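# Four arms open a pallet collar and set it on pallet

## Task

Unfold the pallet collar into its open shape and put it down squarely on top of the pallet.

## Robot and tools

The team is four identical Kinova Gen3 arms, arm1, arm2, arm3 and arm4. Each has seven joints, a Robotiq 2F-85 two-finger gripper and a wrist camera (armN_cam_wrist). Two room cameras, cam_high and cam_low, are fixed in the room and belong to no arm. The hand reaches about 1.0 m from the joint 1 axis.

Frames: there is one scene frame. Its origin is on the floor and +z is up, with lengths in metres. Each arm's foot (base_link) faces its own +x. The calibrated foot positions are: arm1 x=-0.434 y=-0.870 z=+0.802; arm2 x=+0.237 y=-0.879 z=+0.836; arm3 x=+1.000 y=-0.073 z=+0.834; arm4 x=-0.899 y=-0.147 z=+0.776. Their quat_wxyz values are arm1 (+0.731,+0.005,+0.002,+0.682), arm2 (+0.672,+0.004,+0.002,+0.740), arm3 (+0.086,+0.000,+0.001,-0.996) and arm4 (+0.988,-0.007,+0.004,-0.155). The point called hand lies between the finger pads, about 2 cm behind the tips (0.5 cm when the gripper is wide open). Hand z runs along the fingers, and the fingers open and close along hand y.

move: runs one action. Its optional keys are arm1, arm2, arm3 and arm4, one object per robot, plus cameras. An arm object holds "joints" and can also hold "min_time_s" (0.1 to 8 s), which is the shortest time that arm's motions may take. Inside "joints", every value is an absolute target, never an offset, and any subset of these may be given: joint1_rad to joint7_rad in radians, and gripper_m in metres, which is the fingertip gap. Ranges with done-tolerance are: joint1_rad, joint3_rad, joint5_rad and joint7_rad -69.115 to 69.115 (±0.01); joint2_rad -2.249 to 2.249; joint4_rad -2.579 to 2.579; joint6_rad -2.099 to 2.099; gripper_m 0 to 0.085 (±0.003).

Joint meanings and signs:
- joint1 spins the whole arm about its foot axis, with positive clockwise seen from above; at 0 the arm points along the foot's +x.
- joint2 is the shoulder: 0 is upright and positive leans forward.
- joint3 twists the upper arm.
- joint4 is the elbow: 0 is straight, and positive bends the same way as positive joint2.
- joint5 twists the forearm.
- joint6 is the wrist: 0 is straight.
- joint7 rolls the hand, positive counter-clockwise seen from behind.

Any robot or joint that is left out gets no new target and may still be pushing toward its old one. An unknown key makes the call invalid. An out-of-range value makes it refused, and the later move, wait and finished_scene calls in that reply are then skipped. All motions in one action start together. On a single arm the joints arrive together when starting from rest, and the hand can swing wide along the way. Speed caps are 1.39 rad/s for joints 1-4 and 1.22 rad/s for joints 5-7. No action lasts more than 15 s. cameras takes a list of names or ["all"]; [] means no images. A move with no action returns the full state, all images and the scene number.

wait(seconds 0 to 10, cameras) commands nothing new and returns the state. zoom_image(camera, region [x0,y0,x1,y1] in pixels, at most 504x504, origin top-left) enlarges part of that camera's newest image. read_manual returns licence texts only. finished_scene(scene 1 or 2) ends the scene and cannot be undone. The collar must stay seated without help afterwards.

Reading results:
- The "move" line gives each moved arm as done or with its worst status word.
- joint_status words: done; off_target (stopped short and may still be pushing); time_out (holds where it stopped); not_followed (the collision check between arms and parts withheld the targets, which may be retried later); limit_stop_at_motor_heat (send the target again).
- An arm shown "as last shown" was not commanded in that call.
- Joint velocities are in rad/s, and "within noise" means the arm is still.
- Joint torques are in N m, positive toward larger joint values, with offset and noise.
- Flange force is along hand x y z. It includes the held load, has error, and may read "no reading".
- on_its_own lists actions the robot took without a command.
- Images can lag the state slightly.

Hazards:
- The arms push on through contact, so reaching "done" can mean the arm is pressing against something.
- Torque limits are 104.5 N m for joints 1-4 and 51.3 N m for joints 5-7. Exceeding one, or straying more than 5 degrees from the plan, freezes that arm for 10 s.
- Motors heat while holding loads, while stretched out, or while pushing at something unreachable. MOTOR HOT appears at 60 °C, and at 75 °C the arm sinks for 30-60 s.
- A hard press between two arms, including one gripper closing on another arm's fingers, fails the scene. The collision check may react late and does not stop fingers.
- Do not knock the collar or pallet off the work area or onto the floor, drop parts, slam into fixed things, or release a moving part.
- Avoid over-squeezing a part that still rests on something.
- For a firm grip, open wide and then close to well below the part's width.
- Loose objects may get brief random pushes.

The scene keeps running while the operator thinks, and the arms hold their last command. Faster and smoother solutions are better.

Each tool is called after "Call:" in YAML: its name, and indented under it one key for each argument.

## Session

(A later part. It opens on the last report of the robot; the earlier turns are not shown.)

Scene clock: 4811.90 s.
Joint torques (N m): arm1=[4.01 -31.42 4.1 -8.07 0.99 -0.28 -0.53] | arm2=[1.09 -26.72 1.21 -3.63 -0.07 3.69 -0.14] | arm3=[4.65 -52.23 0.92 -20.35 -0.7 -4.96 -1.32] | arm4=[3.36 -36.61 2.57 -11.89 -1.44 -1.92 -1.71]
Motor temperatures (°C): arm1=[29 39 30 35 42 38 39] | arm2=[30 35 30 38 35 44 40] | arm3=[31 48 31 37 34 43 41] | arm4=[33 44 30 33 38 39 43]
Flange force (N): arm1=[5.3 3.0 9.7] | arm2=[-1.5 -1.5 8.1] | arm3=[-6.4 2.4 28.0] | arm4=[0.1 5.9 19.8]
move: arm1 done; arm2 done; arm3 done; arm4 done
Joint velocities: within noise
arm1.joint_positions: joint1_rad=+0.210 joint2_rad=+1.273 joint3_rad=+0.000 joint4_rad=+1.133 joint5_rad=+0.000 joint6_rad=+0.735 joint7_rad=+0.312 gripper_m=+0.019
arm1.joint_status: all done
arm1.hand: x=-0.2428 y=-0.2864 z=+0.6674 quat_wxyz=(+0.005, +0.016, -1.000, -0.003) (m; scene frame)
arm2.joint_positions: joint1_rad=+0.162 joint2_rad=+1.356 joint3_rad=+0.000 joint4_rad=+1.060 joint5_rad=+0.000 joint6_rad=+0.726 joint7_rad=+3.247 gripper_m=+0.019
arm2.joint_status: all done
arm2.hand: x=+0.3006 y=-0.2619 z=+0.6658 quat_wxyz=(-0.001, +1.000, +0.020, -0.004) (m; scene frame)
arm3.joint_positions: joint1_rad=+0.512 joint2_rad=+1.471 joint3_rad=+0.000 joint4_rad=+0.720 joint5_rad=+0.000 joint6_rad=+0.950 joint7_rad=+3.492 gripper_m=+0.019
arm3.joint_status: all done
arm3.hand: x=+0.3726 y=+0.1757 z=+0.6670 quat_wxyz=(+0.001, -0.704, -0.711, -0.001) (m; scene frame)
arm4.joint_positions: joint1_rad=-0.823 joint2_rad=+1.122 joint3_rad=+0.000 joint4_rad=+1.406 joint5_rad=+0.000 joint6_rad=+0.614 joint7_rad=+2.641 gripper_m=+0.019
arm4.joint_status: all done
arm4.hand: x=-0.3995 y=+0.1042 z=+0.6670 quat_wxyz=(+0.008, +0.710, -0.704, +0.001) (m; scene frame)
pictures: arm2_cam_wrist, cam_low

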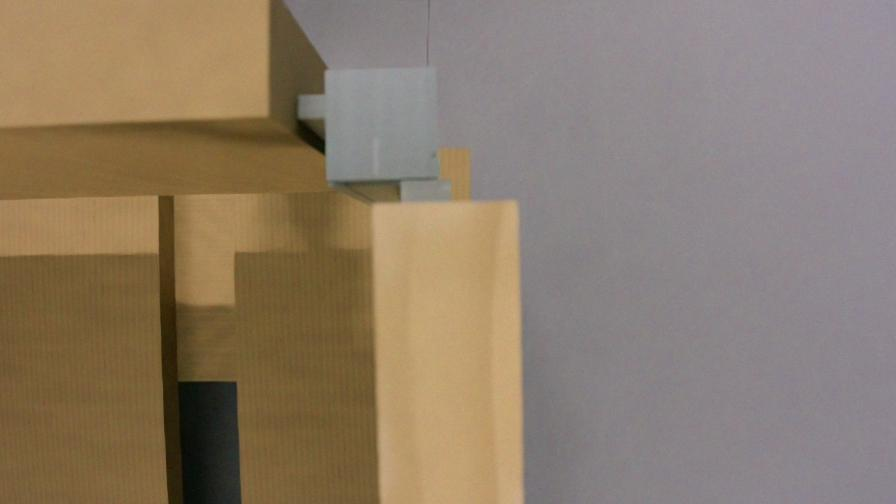

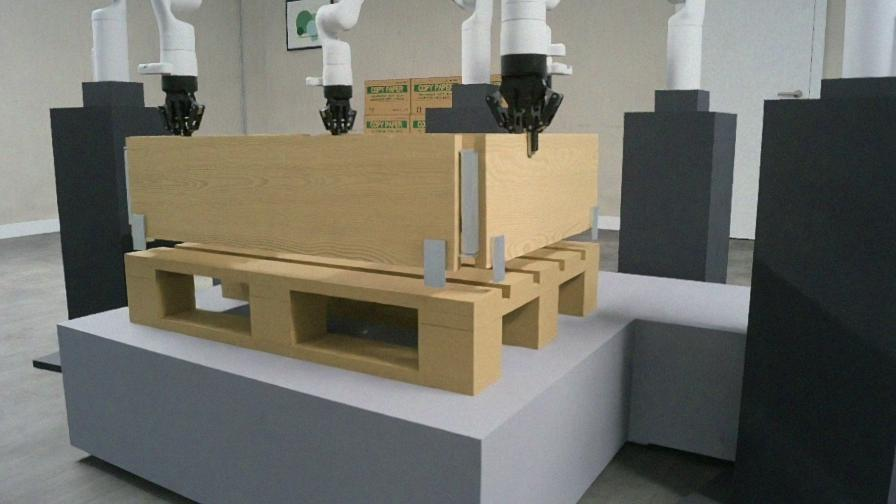

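Call:
move:
  arm1: {"joints":{"joint1_rad":0.2104,"joint2_rad":1.3025,"joint3_rad":0,"joint4_rad":1.1188,"joint5_rad":0,"joint6_rad":0.7203,"joint7_rad":0.3118},"min_time_s":3}
  arm2: {"joints":{"joint1_rad":0.1621,"joint2_rad":1.3863,"joint3_rad":0,"joint4_rad":1.0404,"joint5_rad":0,"joint6_rad":0.7149,"joint7_rad":3.2475},"min_time_s":3}
  arm3: {"joints":{"joint1_rad":0.5122,"joint2_rad":1.503,"joint3_rad":0,"joint4_rad":0.695,"joint5_rad":0,"joint6_rad":0.9436,"joint7_rad":3.4918},"min_time_s":3}
  arm4: {"joints":{"joint1_rad":-0.8226,"joint2_rad":1.1518,"joint3_rad":0,"joint4_rad":1.3957,"joint5_rad":0,"joint6_rad":0.5941,"joint7_rad":2.6405},"min_time_s":3}
  cameras: ["cam_low","cam_high"]

Call:
zoom_image:
  camera: "cam_low"
  region: [400, 210, 520, 320]

Call:
zoom_image:
  camera: "cam_low"
  region: [110, 180, 230, 290]

Call:
zoom_image:
  camera: "cam_low"
  region: [520, 170, 640, 280]

Scene clock: 4899.67 s.
Joint torques (N m): arm1=[3.7 -31.62 3.79 -7.89 0.92 -0.13 -0.55] | arm2=[1.09 -26.38 1.22 -3.21 0.02 3.81 -0.1] | arm3=[5.01 -52.35 1.2 -20.13 -0.45 -4.86 -1.17] | arm4=[3.25 -36.6 2.37 -11.54 -1.45 -1.83 -1.6]
Motor temperatures (°C): arm1=[29 39 30 35 42 38 39] | arm2=[31 35 30 38 35 44 40] | arm3=[31 48 31 37 34 43 41] | arm4=[33 44 30 34 38 39 43]
Flange force (N): arm1=[4.8 2.9 10.1] | arm2=[-1.5 -2.2 7.9] | arm3=[-6.8 1.4 28.4] | arm4=[0.1 5.9 19.6]
move: arm1 done; arm2 done; arm3 done; arm4 done
Joint velocities: within noise
arm1.joint_positions: joint1_rad=+0.210 joint2_rad=+1.303 joint3_rad=+0.000 joint4_rad=+1.119 joint5_rad=+0.000 joint6_rad=+0.720 joint7_rad=+0.312 gripper_m=+0.019
arm1.joint_status: all done
arm1.hand: x=-0.2429 y=-0.2864 z=+0.6524 quat_wxyz=(+0.005, +0.016, -1.000, -0.003) (m; scene frame)
arm2.joint_positions: joint1_rad=+0.162 joint2_rad=+1.386 joint3_rad=+0.000 joint4_rad=+1.040 joint5_rad=+0.000 joint6_rad=+0.715 joint7_rad=+3.247 gripper_m=+0.019
arm2.joint_status: all done
arm2.hand: x=+0.3004 y=-0.2619 z=+0.6508 quat_wxyz=(-0.001, +1.000, +0.020, -0.004) (m; scene frame)
arm3.joint_positions: joint1_rad=+0.512 joint2_rad=+1.503 joint3_rad=+0.000 joint4_rad=+0.695 joint5_rad=+0.000 joint6_rad=+0.944 joint7_rad=+3.492 gripper_m=+0.019
arm3.joint_status: all done
arm3.hand: x=+0.3726 y=+0.1756 z=+0.6521 quat_wxyz=(+0.001, -0.704, -0.711, -0.001) (m; scene frame)
arm4.joint_positions: joint1_rad=-0.823 joint2_rad=+1.152 joint3_rad=+0.000 joint4_rad=+1.396 joint5_rad=+0.000 joint6_rad=+0.594 joint7_rad=+2.640 gripper_m=+0.019
arm4.joint_status: all done
arm4.hand: x=-0.3994 y=+0.1042 z=+0.6520 quat_wxyz=(+0.008, +0.710, -0.704, +0.001) (m; scene frame)
pictures: cam_high, cam_low

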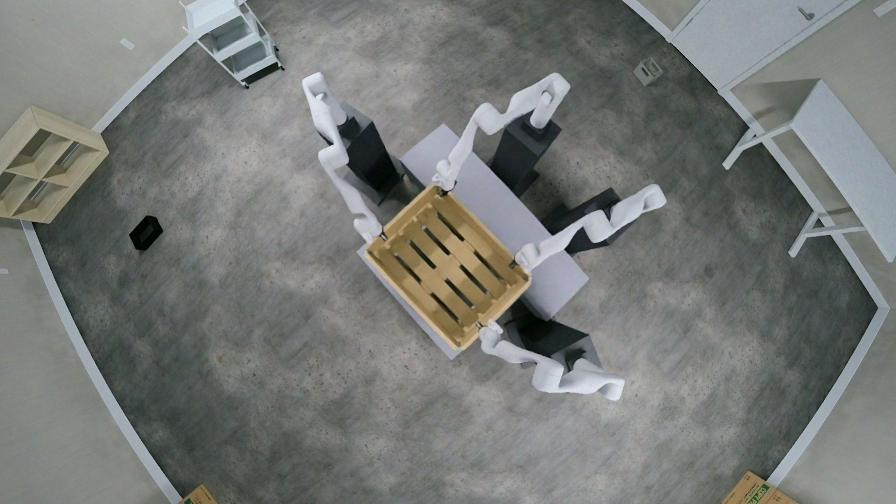

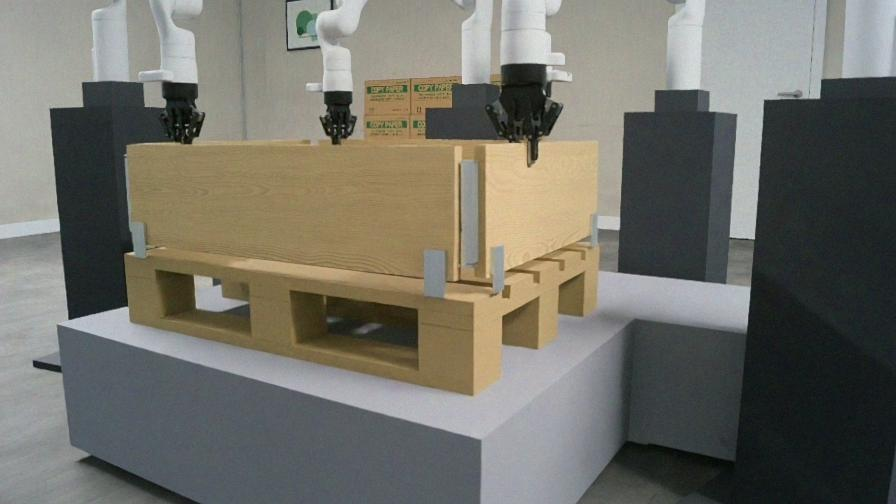

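Scaled by 4.200 from the camera's 896x504 image, which has a finer 1280x720 frame.

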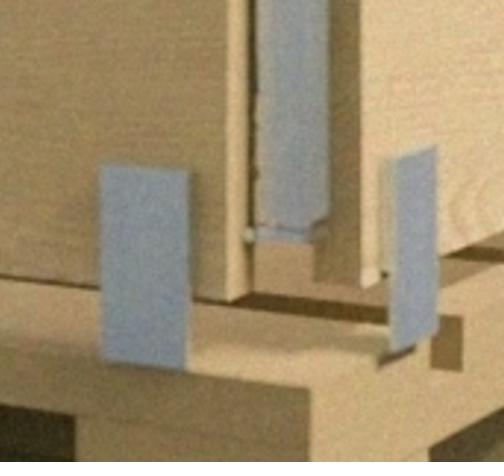

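Scaled by 4.200 from the camera's 896x504 image, which has a finer 1280x720 frame.

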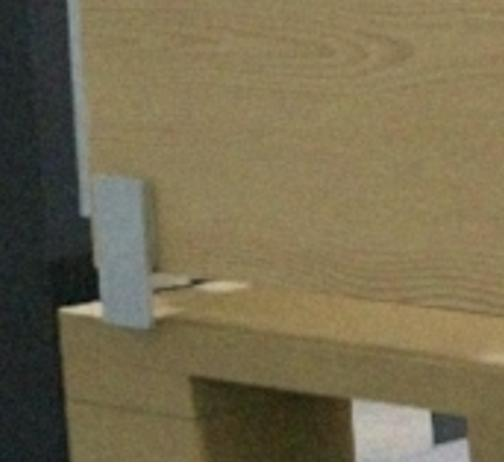

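Scaled by 4.200 from the camera's 896x504 image, which has a finer 1280x720 frame.

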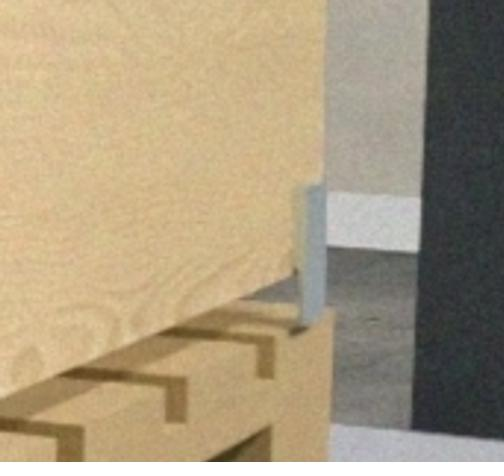

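Call:
zoom_image:
  camera: "cam_low"
  region: [465, 260, 525, 315]

Call:
zoom_image:
  camera: "cam_low"
  region: [410, 260, 480, 315]

Call:
zoom_image:
  camera: "cam_low"
  region: [570, 215, 630, 270]

Call:
zoom_image:
  camera: "cam_low"
  region: [115, 220, 175, 275]

Scaled by 8.400 from the camera's 896x504 image, which has a finer 1280x720 frame.

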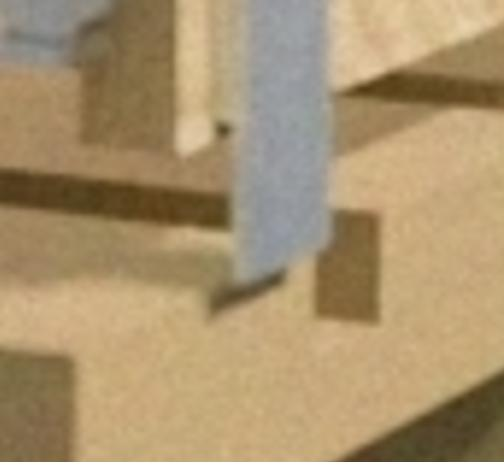

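Scaled by 7.200 from the camera's 896x504 image, which has a finer 1280x720 frame.

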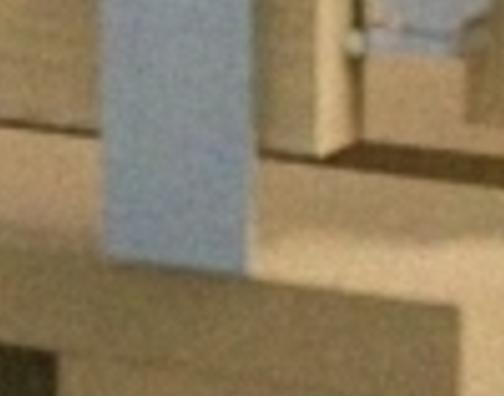

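Scaled by 8.400 from the camera's 896x504 image, which has a finer 1280x720 frame.

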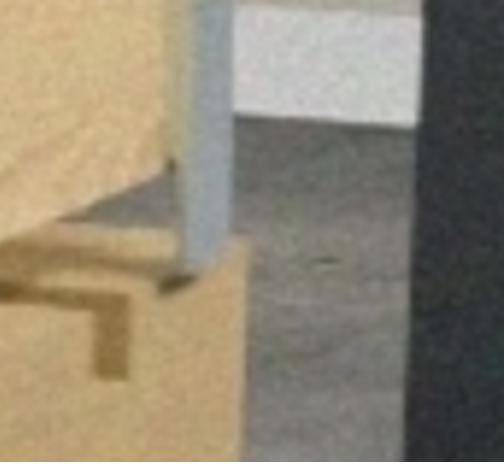

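Scaled by 8.400 from the camera's 896x504 image, which has a finer 1280x720 frame.

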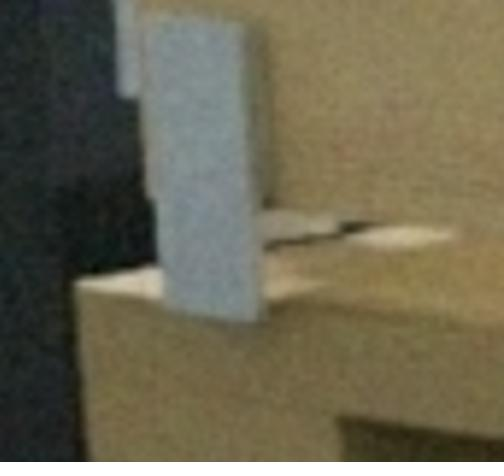

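Call:
wait:
  seconds: 0
  cameras: ["arm1_cam_wrist","arm2_cam_wrist","arm3_cam_wrist","arm4_cam_wrist"]

Call:
zoom_image:
  camera: "arm3_cam_wrist"
  region: [0, 0, 400, 300]

Call:
zoom_image:
  camera: "arm4_cam_wrist"
  region: [0, 0, 400, 400]

Call:
zoom_image:
  camera: "arm1_cam_wrist"
  region: [500, 0, 896, 504]

Call:
zoom_image:
  camera: "arm2_cam_wrist"
  region: [100, 150, 550, 504]

Scene clock: 4982.60 s.
Joint torques (N m): arm1=[3.79 -31.66 3.74 -7.86 0.94 -0.15 -0.53] | arm2=[1.11 -26.38 1.19 -3.17 -0.03 3.8 -0.08] | arm3=[5.01 -52.36 1.19 -20.13 -0.44 -4.88 -1.16] | arm4=[3.24 -36.6 2.4 -11.52 -1.46 -1.87 -1.61]
Motor temperatures (°C): arm1=[29 39 30 35 42 38 39] | arm2=[30 35 30 38 35 43 40] | arm3=[31 48 31 37 34 44 41] | arm4=[33 44 30 34 38 39 43]
Flange force (N): arm1=[4.9 3.2 10.2] | arm2=[-1.5 -2.4 7.9] | arm3=[-6.7 1.3 28.4] | arm4=[0.1 5.7 19.6]
Joint velocities: within noise
arm1.joint_positions: joint1_rad=+0.210 joint2_rad=+1.303 joint3_rad=+0.000 joint4_rad=+1.119 joint5_rad=+0.000 joint6_rad=+0.720 joint7_rad=+0.312 gripper_m=+0.019
arm1.joint_status: all done
arm1.hand: x=-0.2429 y=-0.2864 z=+0.6524 quat_wxyz=(+0.005, +0.016, -1.000, -0.003) (m; scene frame)
arm2.joint_positions: joint1_rad=+0.162 joint2_rad=+1.386 joint3_rad=+0.000 joint4_rad=+1.040 joint5_rad=+0.000 joint6_rad=+0.715 joint7_rad=+3.247 gripper_m=+0.019
arm2.joint_status: all done
arm2.hand: x=+0.3004 y=-0.2619 z=+0.6508 quat_wxyz=(-0.001, +1.000, +0.020, -0.004) (m; scene frame)
arm3.joint_positions: joint1_rad=+0.512 joint2_rad=+1.503 joint3_rad=+0.000 joint4_rad=+0.695 joint5_rad=+0.000 joint6_rad=+0.944 joint7_rad=+3.492 gripper_m=+0.019
arm3.joint_status: all done
arm3.hand: x=+0.3726 y=+0.1756 z=+0.6521 quat_wxyz=(+0.001, -0.704, -0.711, -0.001) (m; scene frame)
arm4.joint_positions: joint1_rad=-0.823 joint2_rad=+1.152 joint3_rad=+0.000 joint4_rad=+1.396 joint5_rad=+0.000 joint6_rad=+0.594 joint7_rad=+2.640 gripper_m=+0.019
arm4.joint_status: all done
arm4.hand: x=-0.3994 y=+0.1042 z=+0.6520 quat_wxyz=(+0.008, +0.710, -0.704, +0.001) (m; scene frame)
pictures: arm1_cam_wrist, arm2_cam_wrist, arm3_cam_wrist, arm4_cam_wrist

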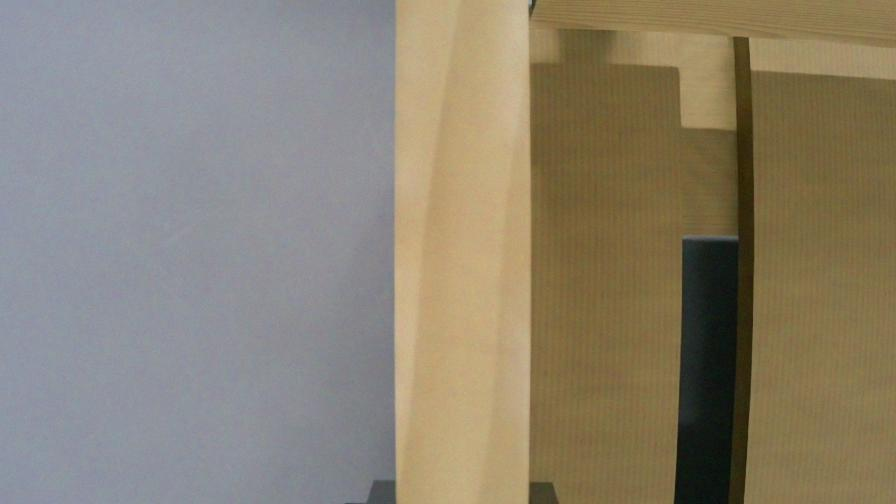

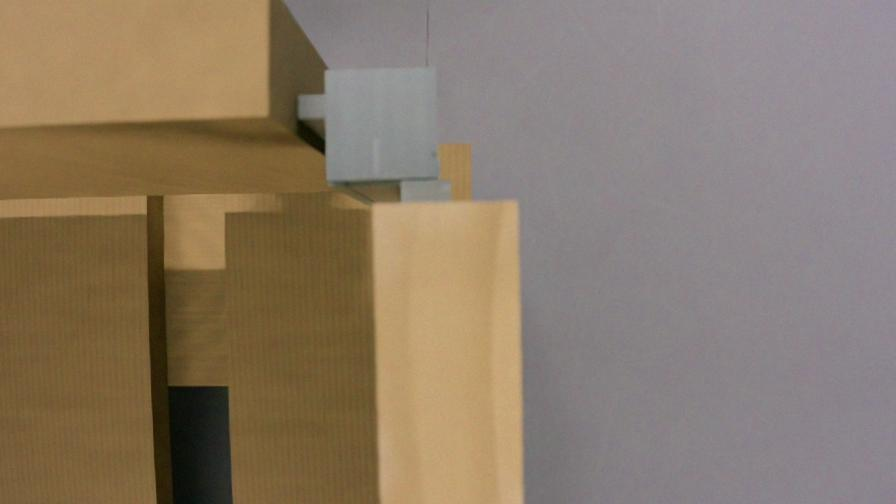

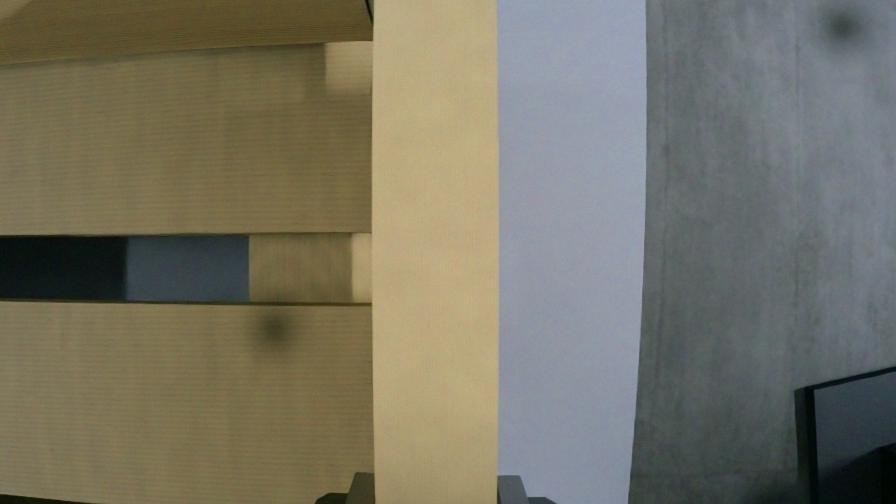

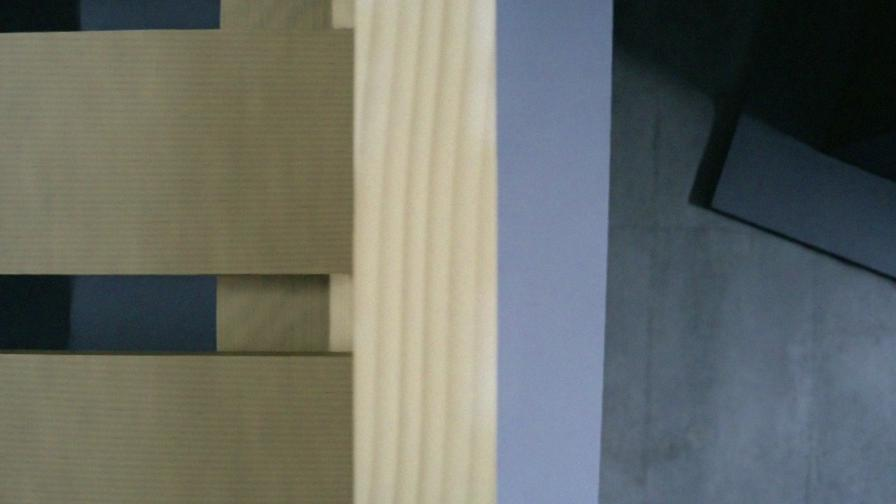

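Scaled by 1.260 from the camera's 896x504 image, which has a finer 1280x720 frame.

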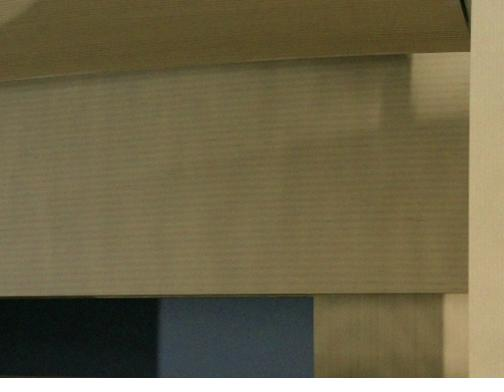

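Scaled by 1.260 from the camera's 896x504 image, which has a finer 1280x720 frame.

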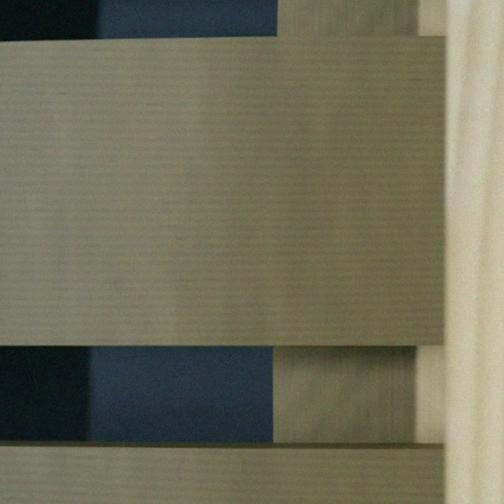

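Scaled by 1.000.

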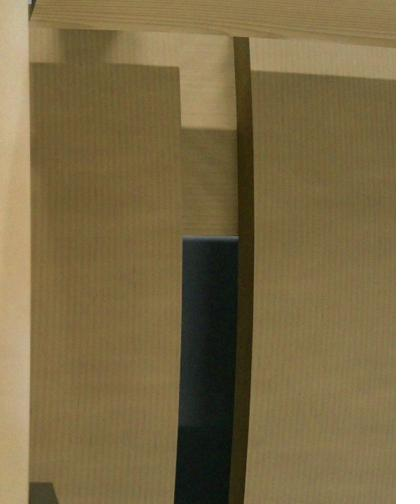

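Scaled by 1.120 from the camera's 896x504 image, which has a finer 1280x720 frame.

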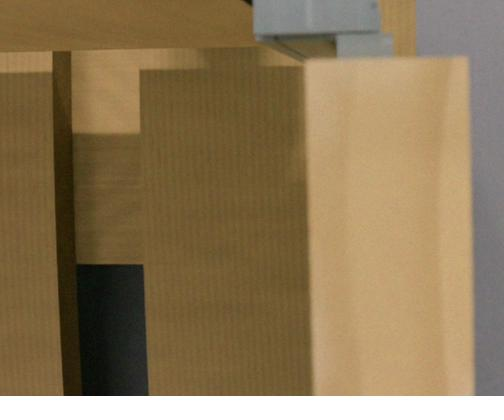

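Call:
move:
  arm1: {"joints":{"joint1_rad":0.2113,"joint2_rad":1.3026,"joint3_rad":0,"joint4_rad":1.109,"joint5_rad":0,"joint6_rad":0.73,"joint7_rad":0.3082},"min_time_s":2}
  arm2: {"joints":{"joint1_rad":0.1645,"joint2_rad":1.3807,"joint3_rad":0,"joint4_rad":1.0477,"joint5_rad":0,"joint6_rad":0.7132,"joint7_rad":3.2455},"min_time_s":2}
  arm3: {"joints":{"joint1_rad":0.5109,"joint2_rad":1.497,"joint3_rad":0,"joint4_rad":0.703,"joint5_rad":0,"joint6_rad":0.9416,"joint7_rad":3.4935},"min_time_s":2}
  arm4: {"joints":{"joint1_rad":-0.8254,"joint2_rad":1.1493,"joint3_rad":0,"joint4_rad":1.3922,"joint5_rad":0,"joint6_rad":0.6001,"joint7_rad":2.6405},"min_time_s":2}
  cameras: ["cam_low","arm2_cam_wrist"]

Call:
zoom_image:
  camera: "cam_low"
  region: [465, 260, 525, 315]

Call:
zoom_image:
  camera: "cam_low"
  region: [410, 260, 480, 315]

Call:
zoom_image:
  camera: "cam_low"
  region: [570, 215, 630, 270]

Call:
zoom_image:
  camera: "cam_low"
  region: [115, 220, 175, 275]

Call:
zoom_image:
  camera: "arm2_cam_wrist"
  region: [230, 0, 550, 240]

Scene clock: 5078.83 s.
Joint torques (N m): arm1=[2.83 -32.91 2.87 -9.64 0.66 -1.12 -0.58] | arm2=[1.5 -25.81 1.45 -2.17 0.08 4.35 -0.04] | arm3=[5.74 -52.62 1.87 -20.6 -0.15 -5.14 -1.17] | arm4=[4.91 -36.31 4.09 -11.27 -0.98 -1.65 -1.68]
Motor temperatures (°C): arm1=[29 39 30 35 42 38 39] | arm2=[30 35 30 38 35 43 40] | arm3=[31 48 31 37 34 44 41] | arm4=[33 44 30 34 38 39 43]
Flange force (N): arm1=[4.5 -0.5 9.9] | arm2=[-1.9 -4.9 8.6] | arm3=[-8.4 2.4 28.1] | arm4=[-2.5 6.8 19.4]
move: arm1 done; arm2 done; arm3 done; arm4 done
Joint velocities: within noise
arm1.joint_positions: joint1_rad=+0.211 joint2_rad=+1.303 joint3_rad=+0.000 joint4_rad=+1.109 joint5_rad=+0.000 joint6_rad=+0.730 joint7_rad=+0.308 gripper_m=+0.019
arm1.joint_status: all done
arm1.hand: x=-0.2417 y=-0.2844 z=+0.6544 quat_wxyz=(+0.005, +0.014, -1.000, -0.003) (m; scene frame)
arm2.joint_positions: joint1_rad=+0.164 joint2_rad=+1.381 joint3_rad=+0.000 joint4_rad=+1.048 joint5_rad=+0.000 joint6_rad=+0.713 joint7_rad=+3.245 gripper_m=+0.019
arm2.joint_status: all done
arm2.hand: x=+0.3018 y=-0.2630 z=+0.6527 quat_wxyz=(-0.001, +1.000, +0.018, -0.004) (m; scene frame)
arm3.joint_positions: joint1_rad=+0.511 joint2_rad=+1.497 joint3_rad=+0.000 joint4_rad=+0.703 joint5_rad=+0.000 joint6_rad=+0.942 joint7_rad=+3.493 gripper_m=+0.019
arm3.joint_status: all done
arm3.hand: x=+0.3729 y=+0.1746 z=+0.6540 quat_wxyz=(+0.001, -0.702, -0.712, -0.001) (m; scene frame)
arm4.joint_positions: joint1_rad=-0.825 joint2_rad=+1.149 joint3_rad=+0.000 joint4_rad=+1.392 joint5_rad=+0.000 joint6_rad=+0.600 joint7_rad=+2.640 gripper_m=+0.019
arm4.joint_status: all done
arm4.hand: x=-0.3991 y=+0.1062 z=+0.6540 quat_wxyz=(+0.008, +0.711, -0.703, +0.001) (m; scene frame)
pictures: arm2_cam_wrist, cam_low

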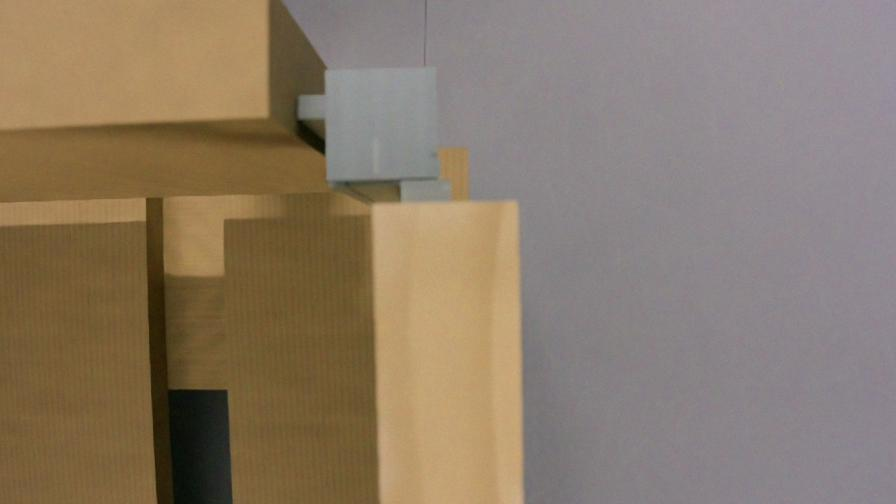

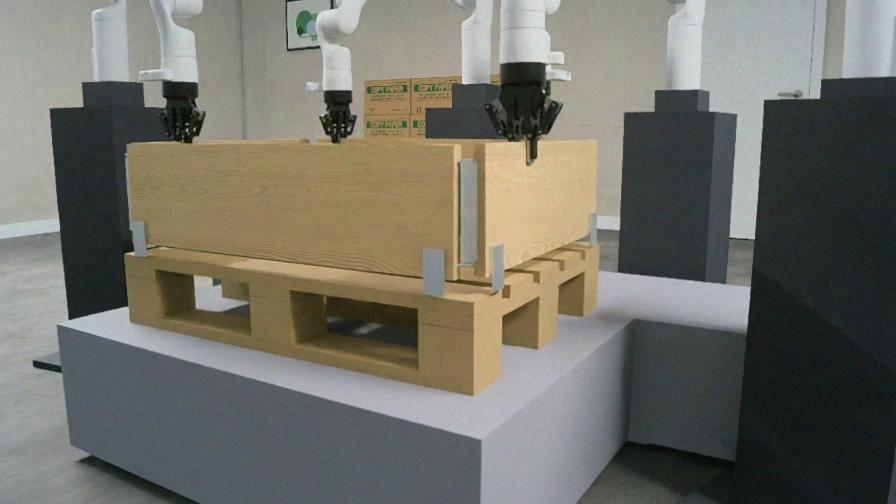

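Scaled by 8.400 from the camera's 896x504 image, which has a finer 1280x720 frame.

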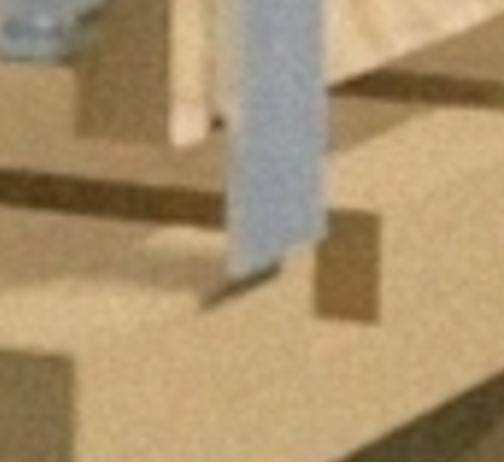

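Scaled by 7.200 from the camera's 896x504 image, which has a finer 1280x720 frame.

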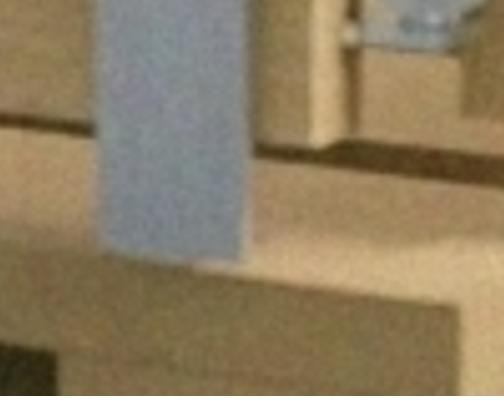

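Scaled by 8.400 from the camera's 896x504 image, which has a finer 1280x720 frame.

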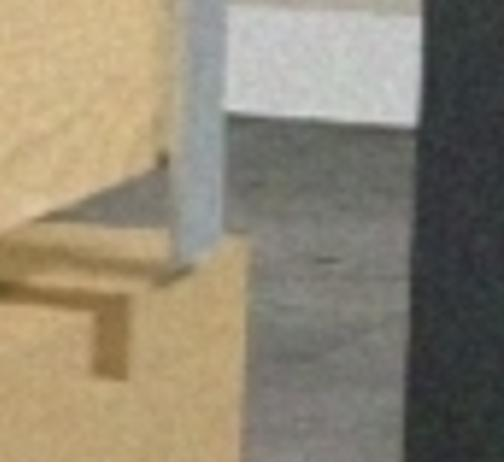

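Scaled by 8.400 from the camera's 896x504 image, which has a finer 1280x720 frame.

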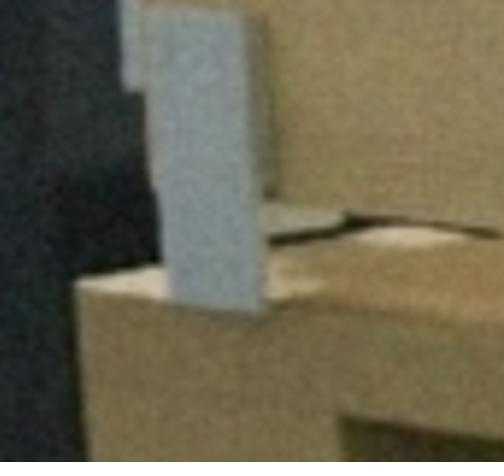

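Scaled by 1.575 from the camera's 896x504 image, which has a finer 1280x720 frame.

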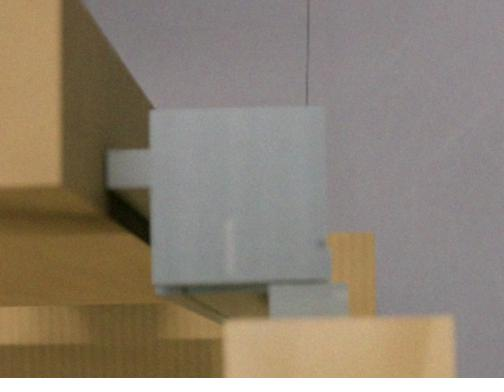

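Call:
move:
  arm1: {"joints":{"joint1_rad":0.2113,"joint2_rad":1.3105,"joint4_rad":1.1048,"joint6_rad":0.7262,"joint7_rad":0.3082},"min_time_s":2}
  arm2: {"joints":{"joint1_rad":0.1645,"joint2_rad":1.3890,"joint4_rad":1.0421,"joint6_rad":0.7106,"joint7_rad":3.2455},"min_time_s":2}
  arm3: {"joints":{"joint1_rad":0.5109,"joint2_rad":1.5057,"joint4_rad":0.6956,"joint6_rad":0.9403,"joint7_rad":3.4935},"min_time_s":2}
  arm4: {"joints":{"joint1_rad":-0.8254,"joint2_rad":1.1574,"joint4_rad":1.3891,"joint6_rad":0.5951,"joint7_rad":2.6405},"min_time_s":2}
  cameras: ["cam_low"]

Call:
zoom_image:
  camera: "cam_low"
  region: [410, 260, 530, 330]

Call:
zoom_image:
  camera: "cam_low"
  region: [115, 220, 175, 275]

Call:
zoom_image:
  camera: "cam_low"
  region: [560, 215, 630, 270]

Scene clock: 5141.80 s.
Joint torques (N m): arm1=[2.75 -32.61 2.8 -9.44 0.57 -1.05 -0.53] | arm2=[1.54 -25.34 1.51 -1.62 0.15 4.67 0.02] | arm3=[6.1 -52.74 2.1 -20.66 -0.01 -5.19 -1.14] | arm4=[4.64 -36.59 3.78 -11.48 -1.01 -1.7 -1.6]
Motor temperatures (°C): arm1=[29 40 30 36 42 38 39] | arm2=[30 37 30 38 35 43 40] | arm3=[31 55 31 36 34 44 41] | arm4=[33 47 30 34 38 39 43]
Flange force (N): arm1=[4.4 -0.5 9.5] | arm2=[-1.9 -5.7 8.5] | arm3=[-8.9 2.3 28.2] | arm4=[-1.9 7.3 19.6]
move: arm1 done; arm2 done; arm3 done; arm4 done
Joint velocities: within noise
arm1.joint_positions: joint1_rad=+0.211 joint2_rad=+1.311 joint3_rad=+0.000 joint4_rad=+1.105 joint5_rad=+0.000 joint6_rad=+0.726 joint7_rad=+0.308 gripper_m=+0.019
arm1.joint_status: all done
arm1.hand: x=-0.2418 y=-0.2843 z=+0.6504 quat_wxyz=(+0.005, +0.014, -1.000, -0.003) (m; scene frame)
arm2.joint_positions: joint1_rad=+0.165 joint2_rad=+1.389 joint3_rad=+0.000 joint4_rad=+1.042 joint5_rad=+0.000 joint6_rad=+0.711 joint7_rad=+3.245 gripper_m=+0.019
arm2.joint_status: all done
arm2.hand: x=+0.3018 y=-0.2630 z=+0.6487 quat_wxyz=(-0.001, +1.000, +0.018, -0.004) (m; scene frame)
arm3.joint_positions: joint1_rad=+0.511 joint2_rad=+1.506 joint3_rad=+0.000 joint4_rad=+0.696 joint5_rad=+0.000 joint6_rad=+0.940 joint7_rad=+3.494 gripper_m=+0.019
arm3.joint_status: all done
arm3.hand: x=+0.3728 y=+0.1746 z=+0.6500 quat_wxyz=(+0.001, -0.702, -0.712, -0.001) (m; scene frame)
arm4.joint_positions: joint1_rad=-0.825 joint2_rad=+1.157 joint3_rad=+0.000 joint4_rad=+1.389 joint5_rad=+0.000 joint6_rad=+0.595 joint7_rad=+2.640 gripper_m=+0.019
arm4.joint_status: all done
arm4.hand: x=-0.3991 y=+0.1062 z=+0.6500 quat_wxyz=(+0.008, +0.711, -0.703, +0.001) (m; scene frame)
pictures: cam_low

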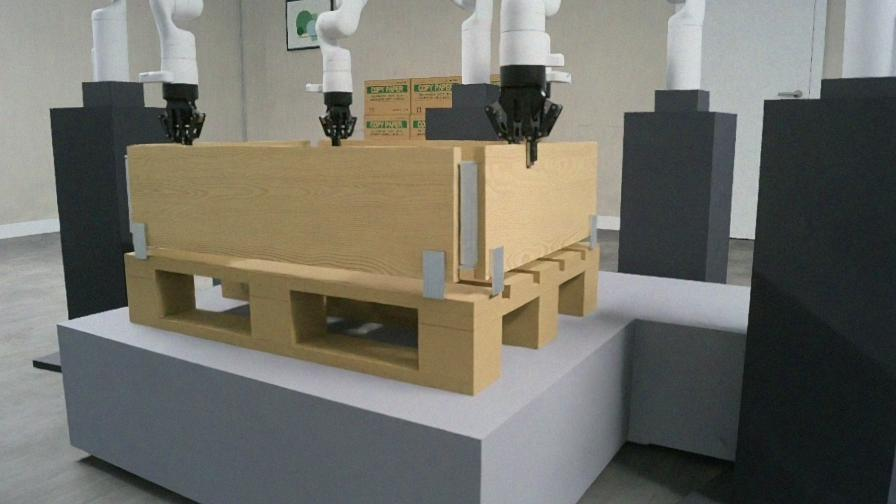

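Scaled by 4.200 from the camera's 896x504 image, which has a finer 1280x720 frame.

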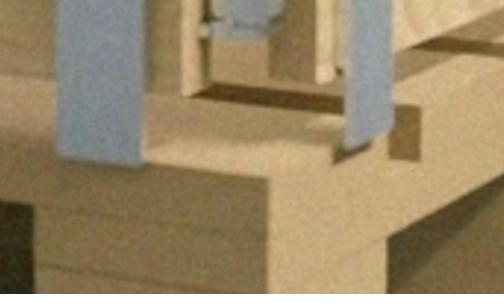

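Scaled by 8.400 from the camera's 896x504 image, which has a finer 1280x720 frame.

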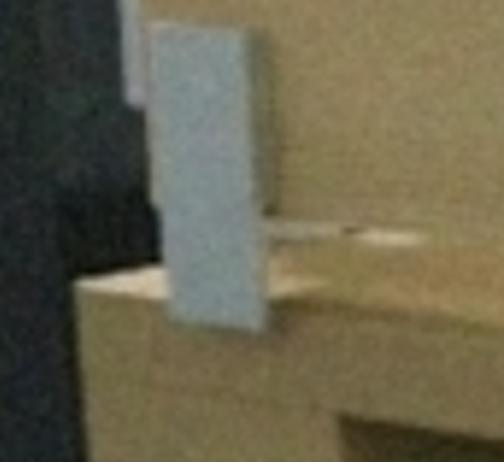

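Scaled by 7.200 from the camera's 896x504 image, which has a finer 1280x720 frame.

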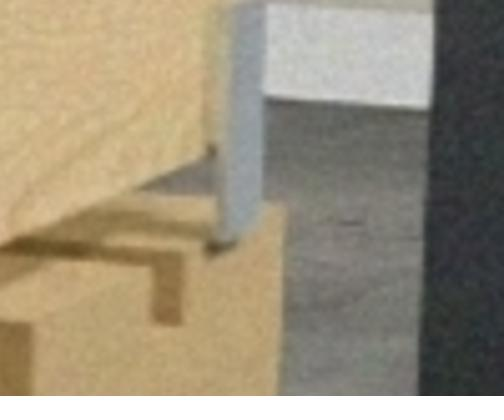

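Call:
move:
  arm1: {"joints":{"joint1_rad":0.2114,"joint2_rad":1.3205,"joint4_rad":1.0996,"joint6_rad":0.7215,"joint7_rad":0.3083},"min_time_s":2}
  arm2: {"joints":{"joint1_rad":0.1646,"joint2_rad":1.3994,"joint4_rad":1.0350,"joint6_rad":0.7073,"joint7_rad":3.2455},"min_time_s":2}
  arm3: {"joints":{"joint1_rad":0.5109,"joint2_rad":1.5166,"joint4_rad":0.6864,"joint6_rad":0.9386,"joint7_rad":3.4935},"min_time_s":2}
  arm4: {"joints":{"joint1_rad":-0.8255,"joint2_rad":1.1676,"joint4_rad":1.3852,"joint6_rad":0.5888,"joint7_rad":2.6406},"min_time_s":2}
  cameras: ["cam_low"]

Call:
zoom_image:
  camera: "cam_low"
  region: [410, 260, 530, 330]

Call:
zoom_image:
  camera: "cam_low"
  region: [115, 220, 175, 275]

Call:
zoom_image:
  camera: "cam_low"
  region: [560, 215, 630, 270]

Scene clock: 5160.20 s.
Joint torques (N m): arm1=[2.88 -32.37 2.95 -8.9 0.49 -0.91 -0.66] | arm2=[1.74 -25.34 1.58 -1.62 0.05 4.7 -0.14] | arm3=[6.41 -52.77 2.3 -20.57 0.11 -5.12 -1.11] | arm4=[4.38 -36.48 3.49 -11.18 -1.12 -1.58 -1.67]
Motor temperatures (°C): arm1=[29 40 30 36 42 38 39] | arm2=[30 37 30 38 35 43 40] | arm3=[31 54 31 36 34 44 41] | arm4=[33 47 30 35 38 39 43]
Flange force (N): arm1=[3.9 1.1 9.6] | arm2=[-2.0 -5.4 8.6] | arm3=[-9.3 1.9 28.3] | arm4=[-1.6 6.6 19.6]
move: arm1 done; arm2 done; arm3 done; arm4 done
Joint velocities: within noise
arm1.joint_positions: joint1_rad=+0.211 joint2_rad=+1.321 joint3_rad=+0.000 joint4_rad=+1.100 joint5_rad=+0.000 joint6_rad=+0.721 joint7_rad=+0.308 gripper_m=+0.019
arm1.joint_status: all done
arm1.hand: x=-0.2418 y=-0.2844 z=+0.6453 quat_wxyz=(+0.005, +0.014, -1.000, -0.003) (m; scene frame)
arm2.joint_positions: joint1_rad=+0.165 joint2_rad=+1.399 joint3_rad=+0.000 joint4_rad=+1.035 joint5_rad=+0.000 joint6_rad=+0.707 joint7_rad=+3.245 gripper_m=+0.019
arm2.joint_status: all done
arm2.hand: x=+0.3018 y=-0.2630 z=+0.6438 quat_wxyz=(-0.001, +1.000, +0.018, -0.004) (m; scene frame)
arm3.joint_positions: joint1_rad=+0.511 joint2_rad=+1.517 joint3_rad=+0.000 joint4_rad=+0.686 joint5_rad=+0.000 joint6_rad=+0.939 joint7_rad=+3.493 gripper_m=+0.019
arm3.joint_status: all done
arm3.hand: x=+0.3729 y=+0.1746 z=+0.6451 quat_wxyz=(+0.001, -0.702, -0.712, -0.001) (m; scene frame)
arm4.joint_positions: joint1_rad=-0.826 joint2_rad=+1.168 joint3_rad=+0.000 joint4_rad=+1.385 joint5_rad=+0.000 joint6_rad=+0.589 joint7_rad=+2.641 gripper_m=+0.019
arm4.joint_status: all done
arm4.hand: x=-0.3991 y=+0.1062 z=+0.6449 quat_wxyz=(+0.008, +0.712, -0.703, +0.001) (m; scene frame)
pictures: cam_low

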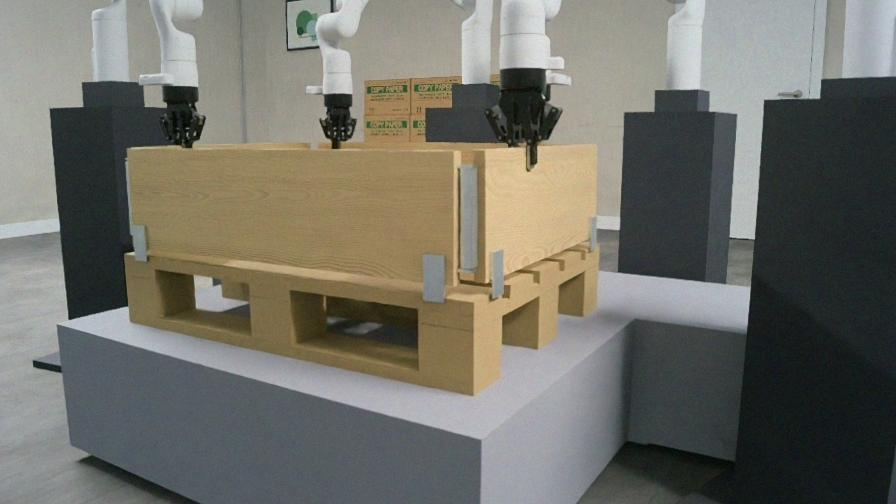

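Scaled by 4.200 from the camera's 896x504 image, which has a finer 1280x720 frame.

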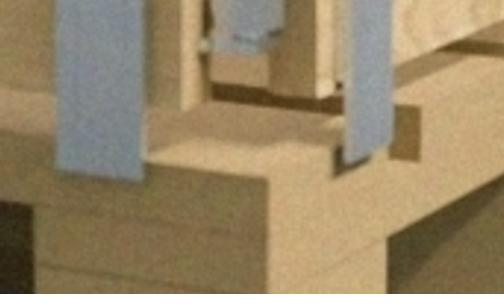

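Scaled by 8.400 from the camera's 896x504 image, which has a finer 1280x720 frame.

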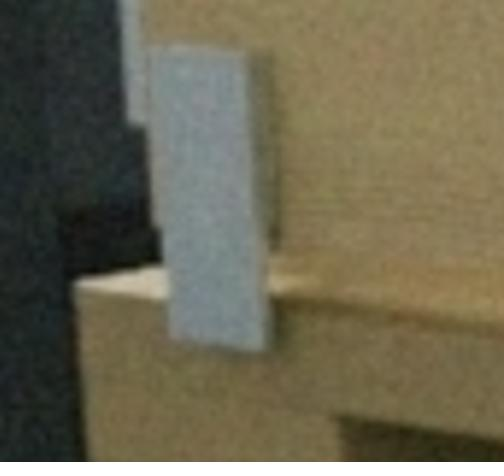

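Scaled by 7.200 from the camera's 896x504 image, which has a finer 1280x720 frame.

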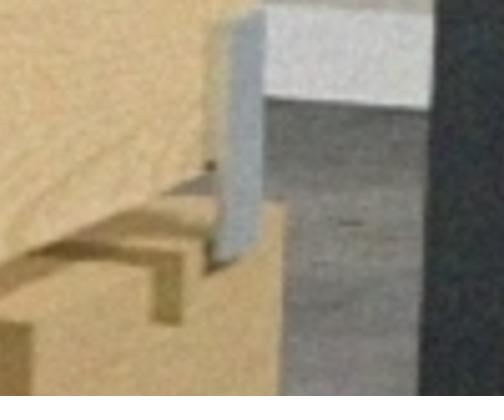

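Call:
move:
  arm1: {"joints":{"joint1_rad":0.2115,"joint2_rad":1.3347,"joint4_rad":1.0912,"joint6_rad":0.7157,"joint7_rad":0.3084},"min_time_s":2.5}
  arm2: {"joints":{"joint1_rad":0.1647,"joint2_rad":1.4143,"joint4_rad":1.0240,"joint6_rad":0.7033,"joint7_rad":3.2456},"min_time_s":2.5}
  arm3: {"joints":{"joint1_rad":0.5109,"joint2_rad":1.5326,"joint4_rad":0.6716,"joint6_rad":0.9374,"joint7_rad":3.4935},"min_time_s":2.5}
  arm4: {"joints":{"joint1_rad":-0.8256,"joint2_rad":1.1820,"joint4_rad":1.3790,"joint6_rad":0.5806,"joint7_rad":2.6405},"min_time_s":2.5}
  cameras: ["cam_low"]

Call:
zoom_image:
  camera: "cam_low"
  region: [410, 240, 610, 330]

Scene clock: 5173.27 s.
Joint torques (N m): arm1=[2.84 -32.56 2.77 -9.2 0.49 -0.98 -0.62] | arm2=[1.8 -25.55 1.62 -1.88 0.07 4.56 -0.15] | arm3=[6.01 -53.1 1.96 -20.8 -0.07 -5.29 -1.21] | arm4=[4.65 -36.83 3.92 -11.4 -1.02 -1.76 -1.61]
Motor temperatures (°C): arm1=[29 40 30 36 42 38 39] | arm2=[30 37 30 38 35 43 40] | arm3=[31 54 31 36 34 44 41] | arm4=[33 47 30 35 38 39 43]
Flange force (N): arm1=[4.3 -0.2 9.4] | arm2=[-2.2 -4.7 8.5] | arm3=[-8.7 2.3 28.4] | arm4=[-1.9 7.4 19.7]
move: arm1 done; arm2 done; arm3 done; arm4 done
Joint velocities: within noise
arm1.joint_positions: joint1_rad=+0.212 joint2_rad=+1.335 joint3_rad=+0.000 joint4_rad=+1.091 joint5_rad=+0.000 joint6_rad=+0.716 joint7_rad=+0.308 gripper_m=+0.019
arm1.joint_status: all done
arm1.hand: x=-0.2418 y=-0.2843 z=+0.6383 quat_wxyz=(+0.005, +0.014, -1.000, -0.003) (m; scene frame)
arm2.joint_positions: joint1_rad=+0.165 joint2_rad=+1.414 joint3_rad=+0.000 joint4_rad=+1.024 joint5_rad=+0.000 joint6_rad=+0.703 joint7_rad=+3.246 gripper_m=+0.019
arm2.joint_status: all done
arm2.hand: x=+0.3019 y=-0.2629 z=+0.6368 quat_wxyz=(-0.001, +1.000, +0.018, -0.004) (m; scene frame)
arm3.joint_positions: joint1_rad=+0.511 joint2_rad=+1.533 joint3_rad=+0.000 joint4_rad=+0.672 joint5_rad=+0.000 joint6_rad=+0.937 joint7_rad=+3.494 gripper_m=+0.019
arm3.joint_status: all done
arm3.hand: x=+0.3728 y=+0.1747 z=+0.6380 quat_wxyz=(+0.001, -0.702, -0.712, -0.001) (m; scene frame)
arm4.joint_positions: joint1_rad=-0.826 joint2_rad=+1.182 joint3_rad=+0.000 joint4_rad=+1.379 joint5_rad=+0.000 joint6_rad=+0.581 joint7_rad=+2.640 gripper_m=+0.019
arm4.joint_status: all done
arm4.hand: x=-0.3990 y=+0.1062 z=+0.6379 quat_wxyz=(+0.008, +0.712, -0.703, +0.001) (m; scene frame)
pictures: cam_low

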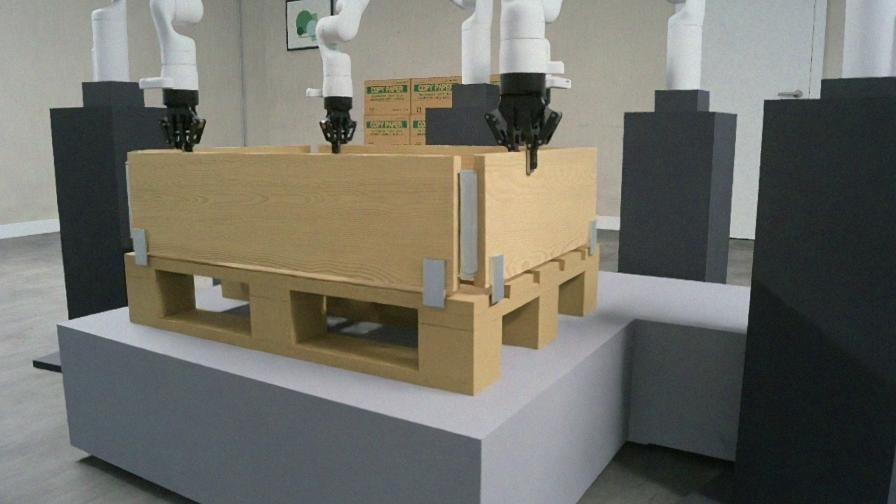

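Scaled by 2.520 from the camera's 896x504 image, which has a finer 1280x720 frame.

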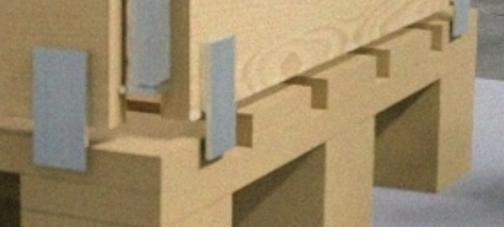

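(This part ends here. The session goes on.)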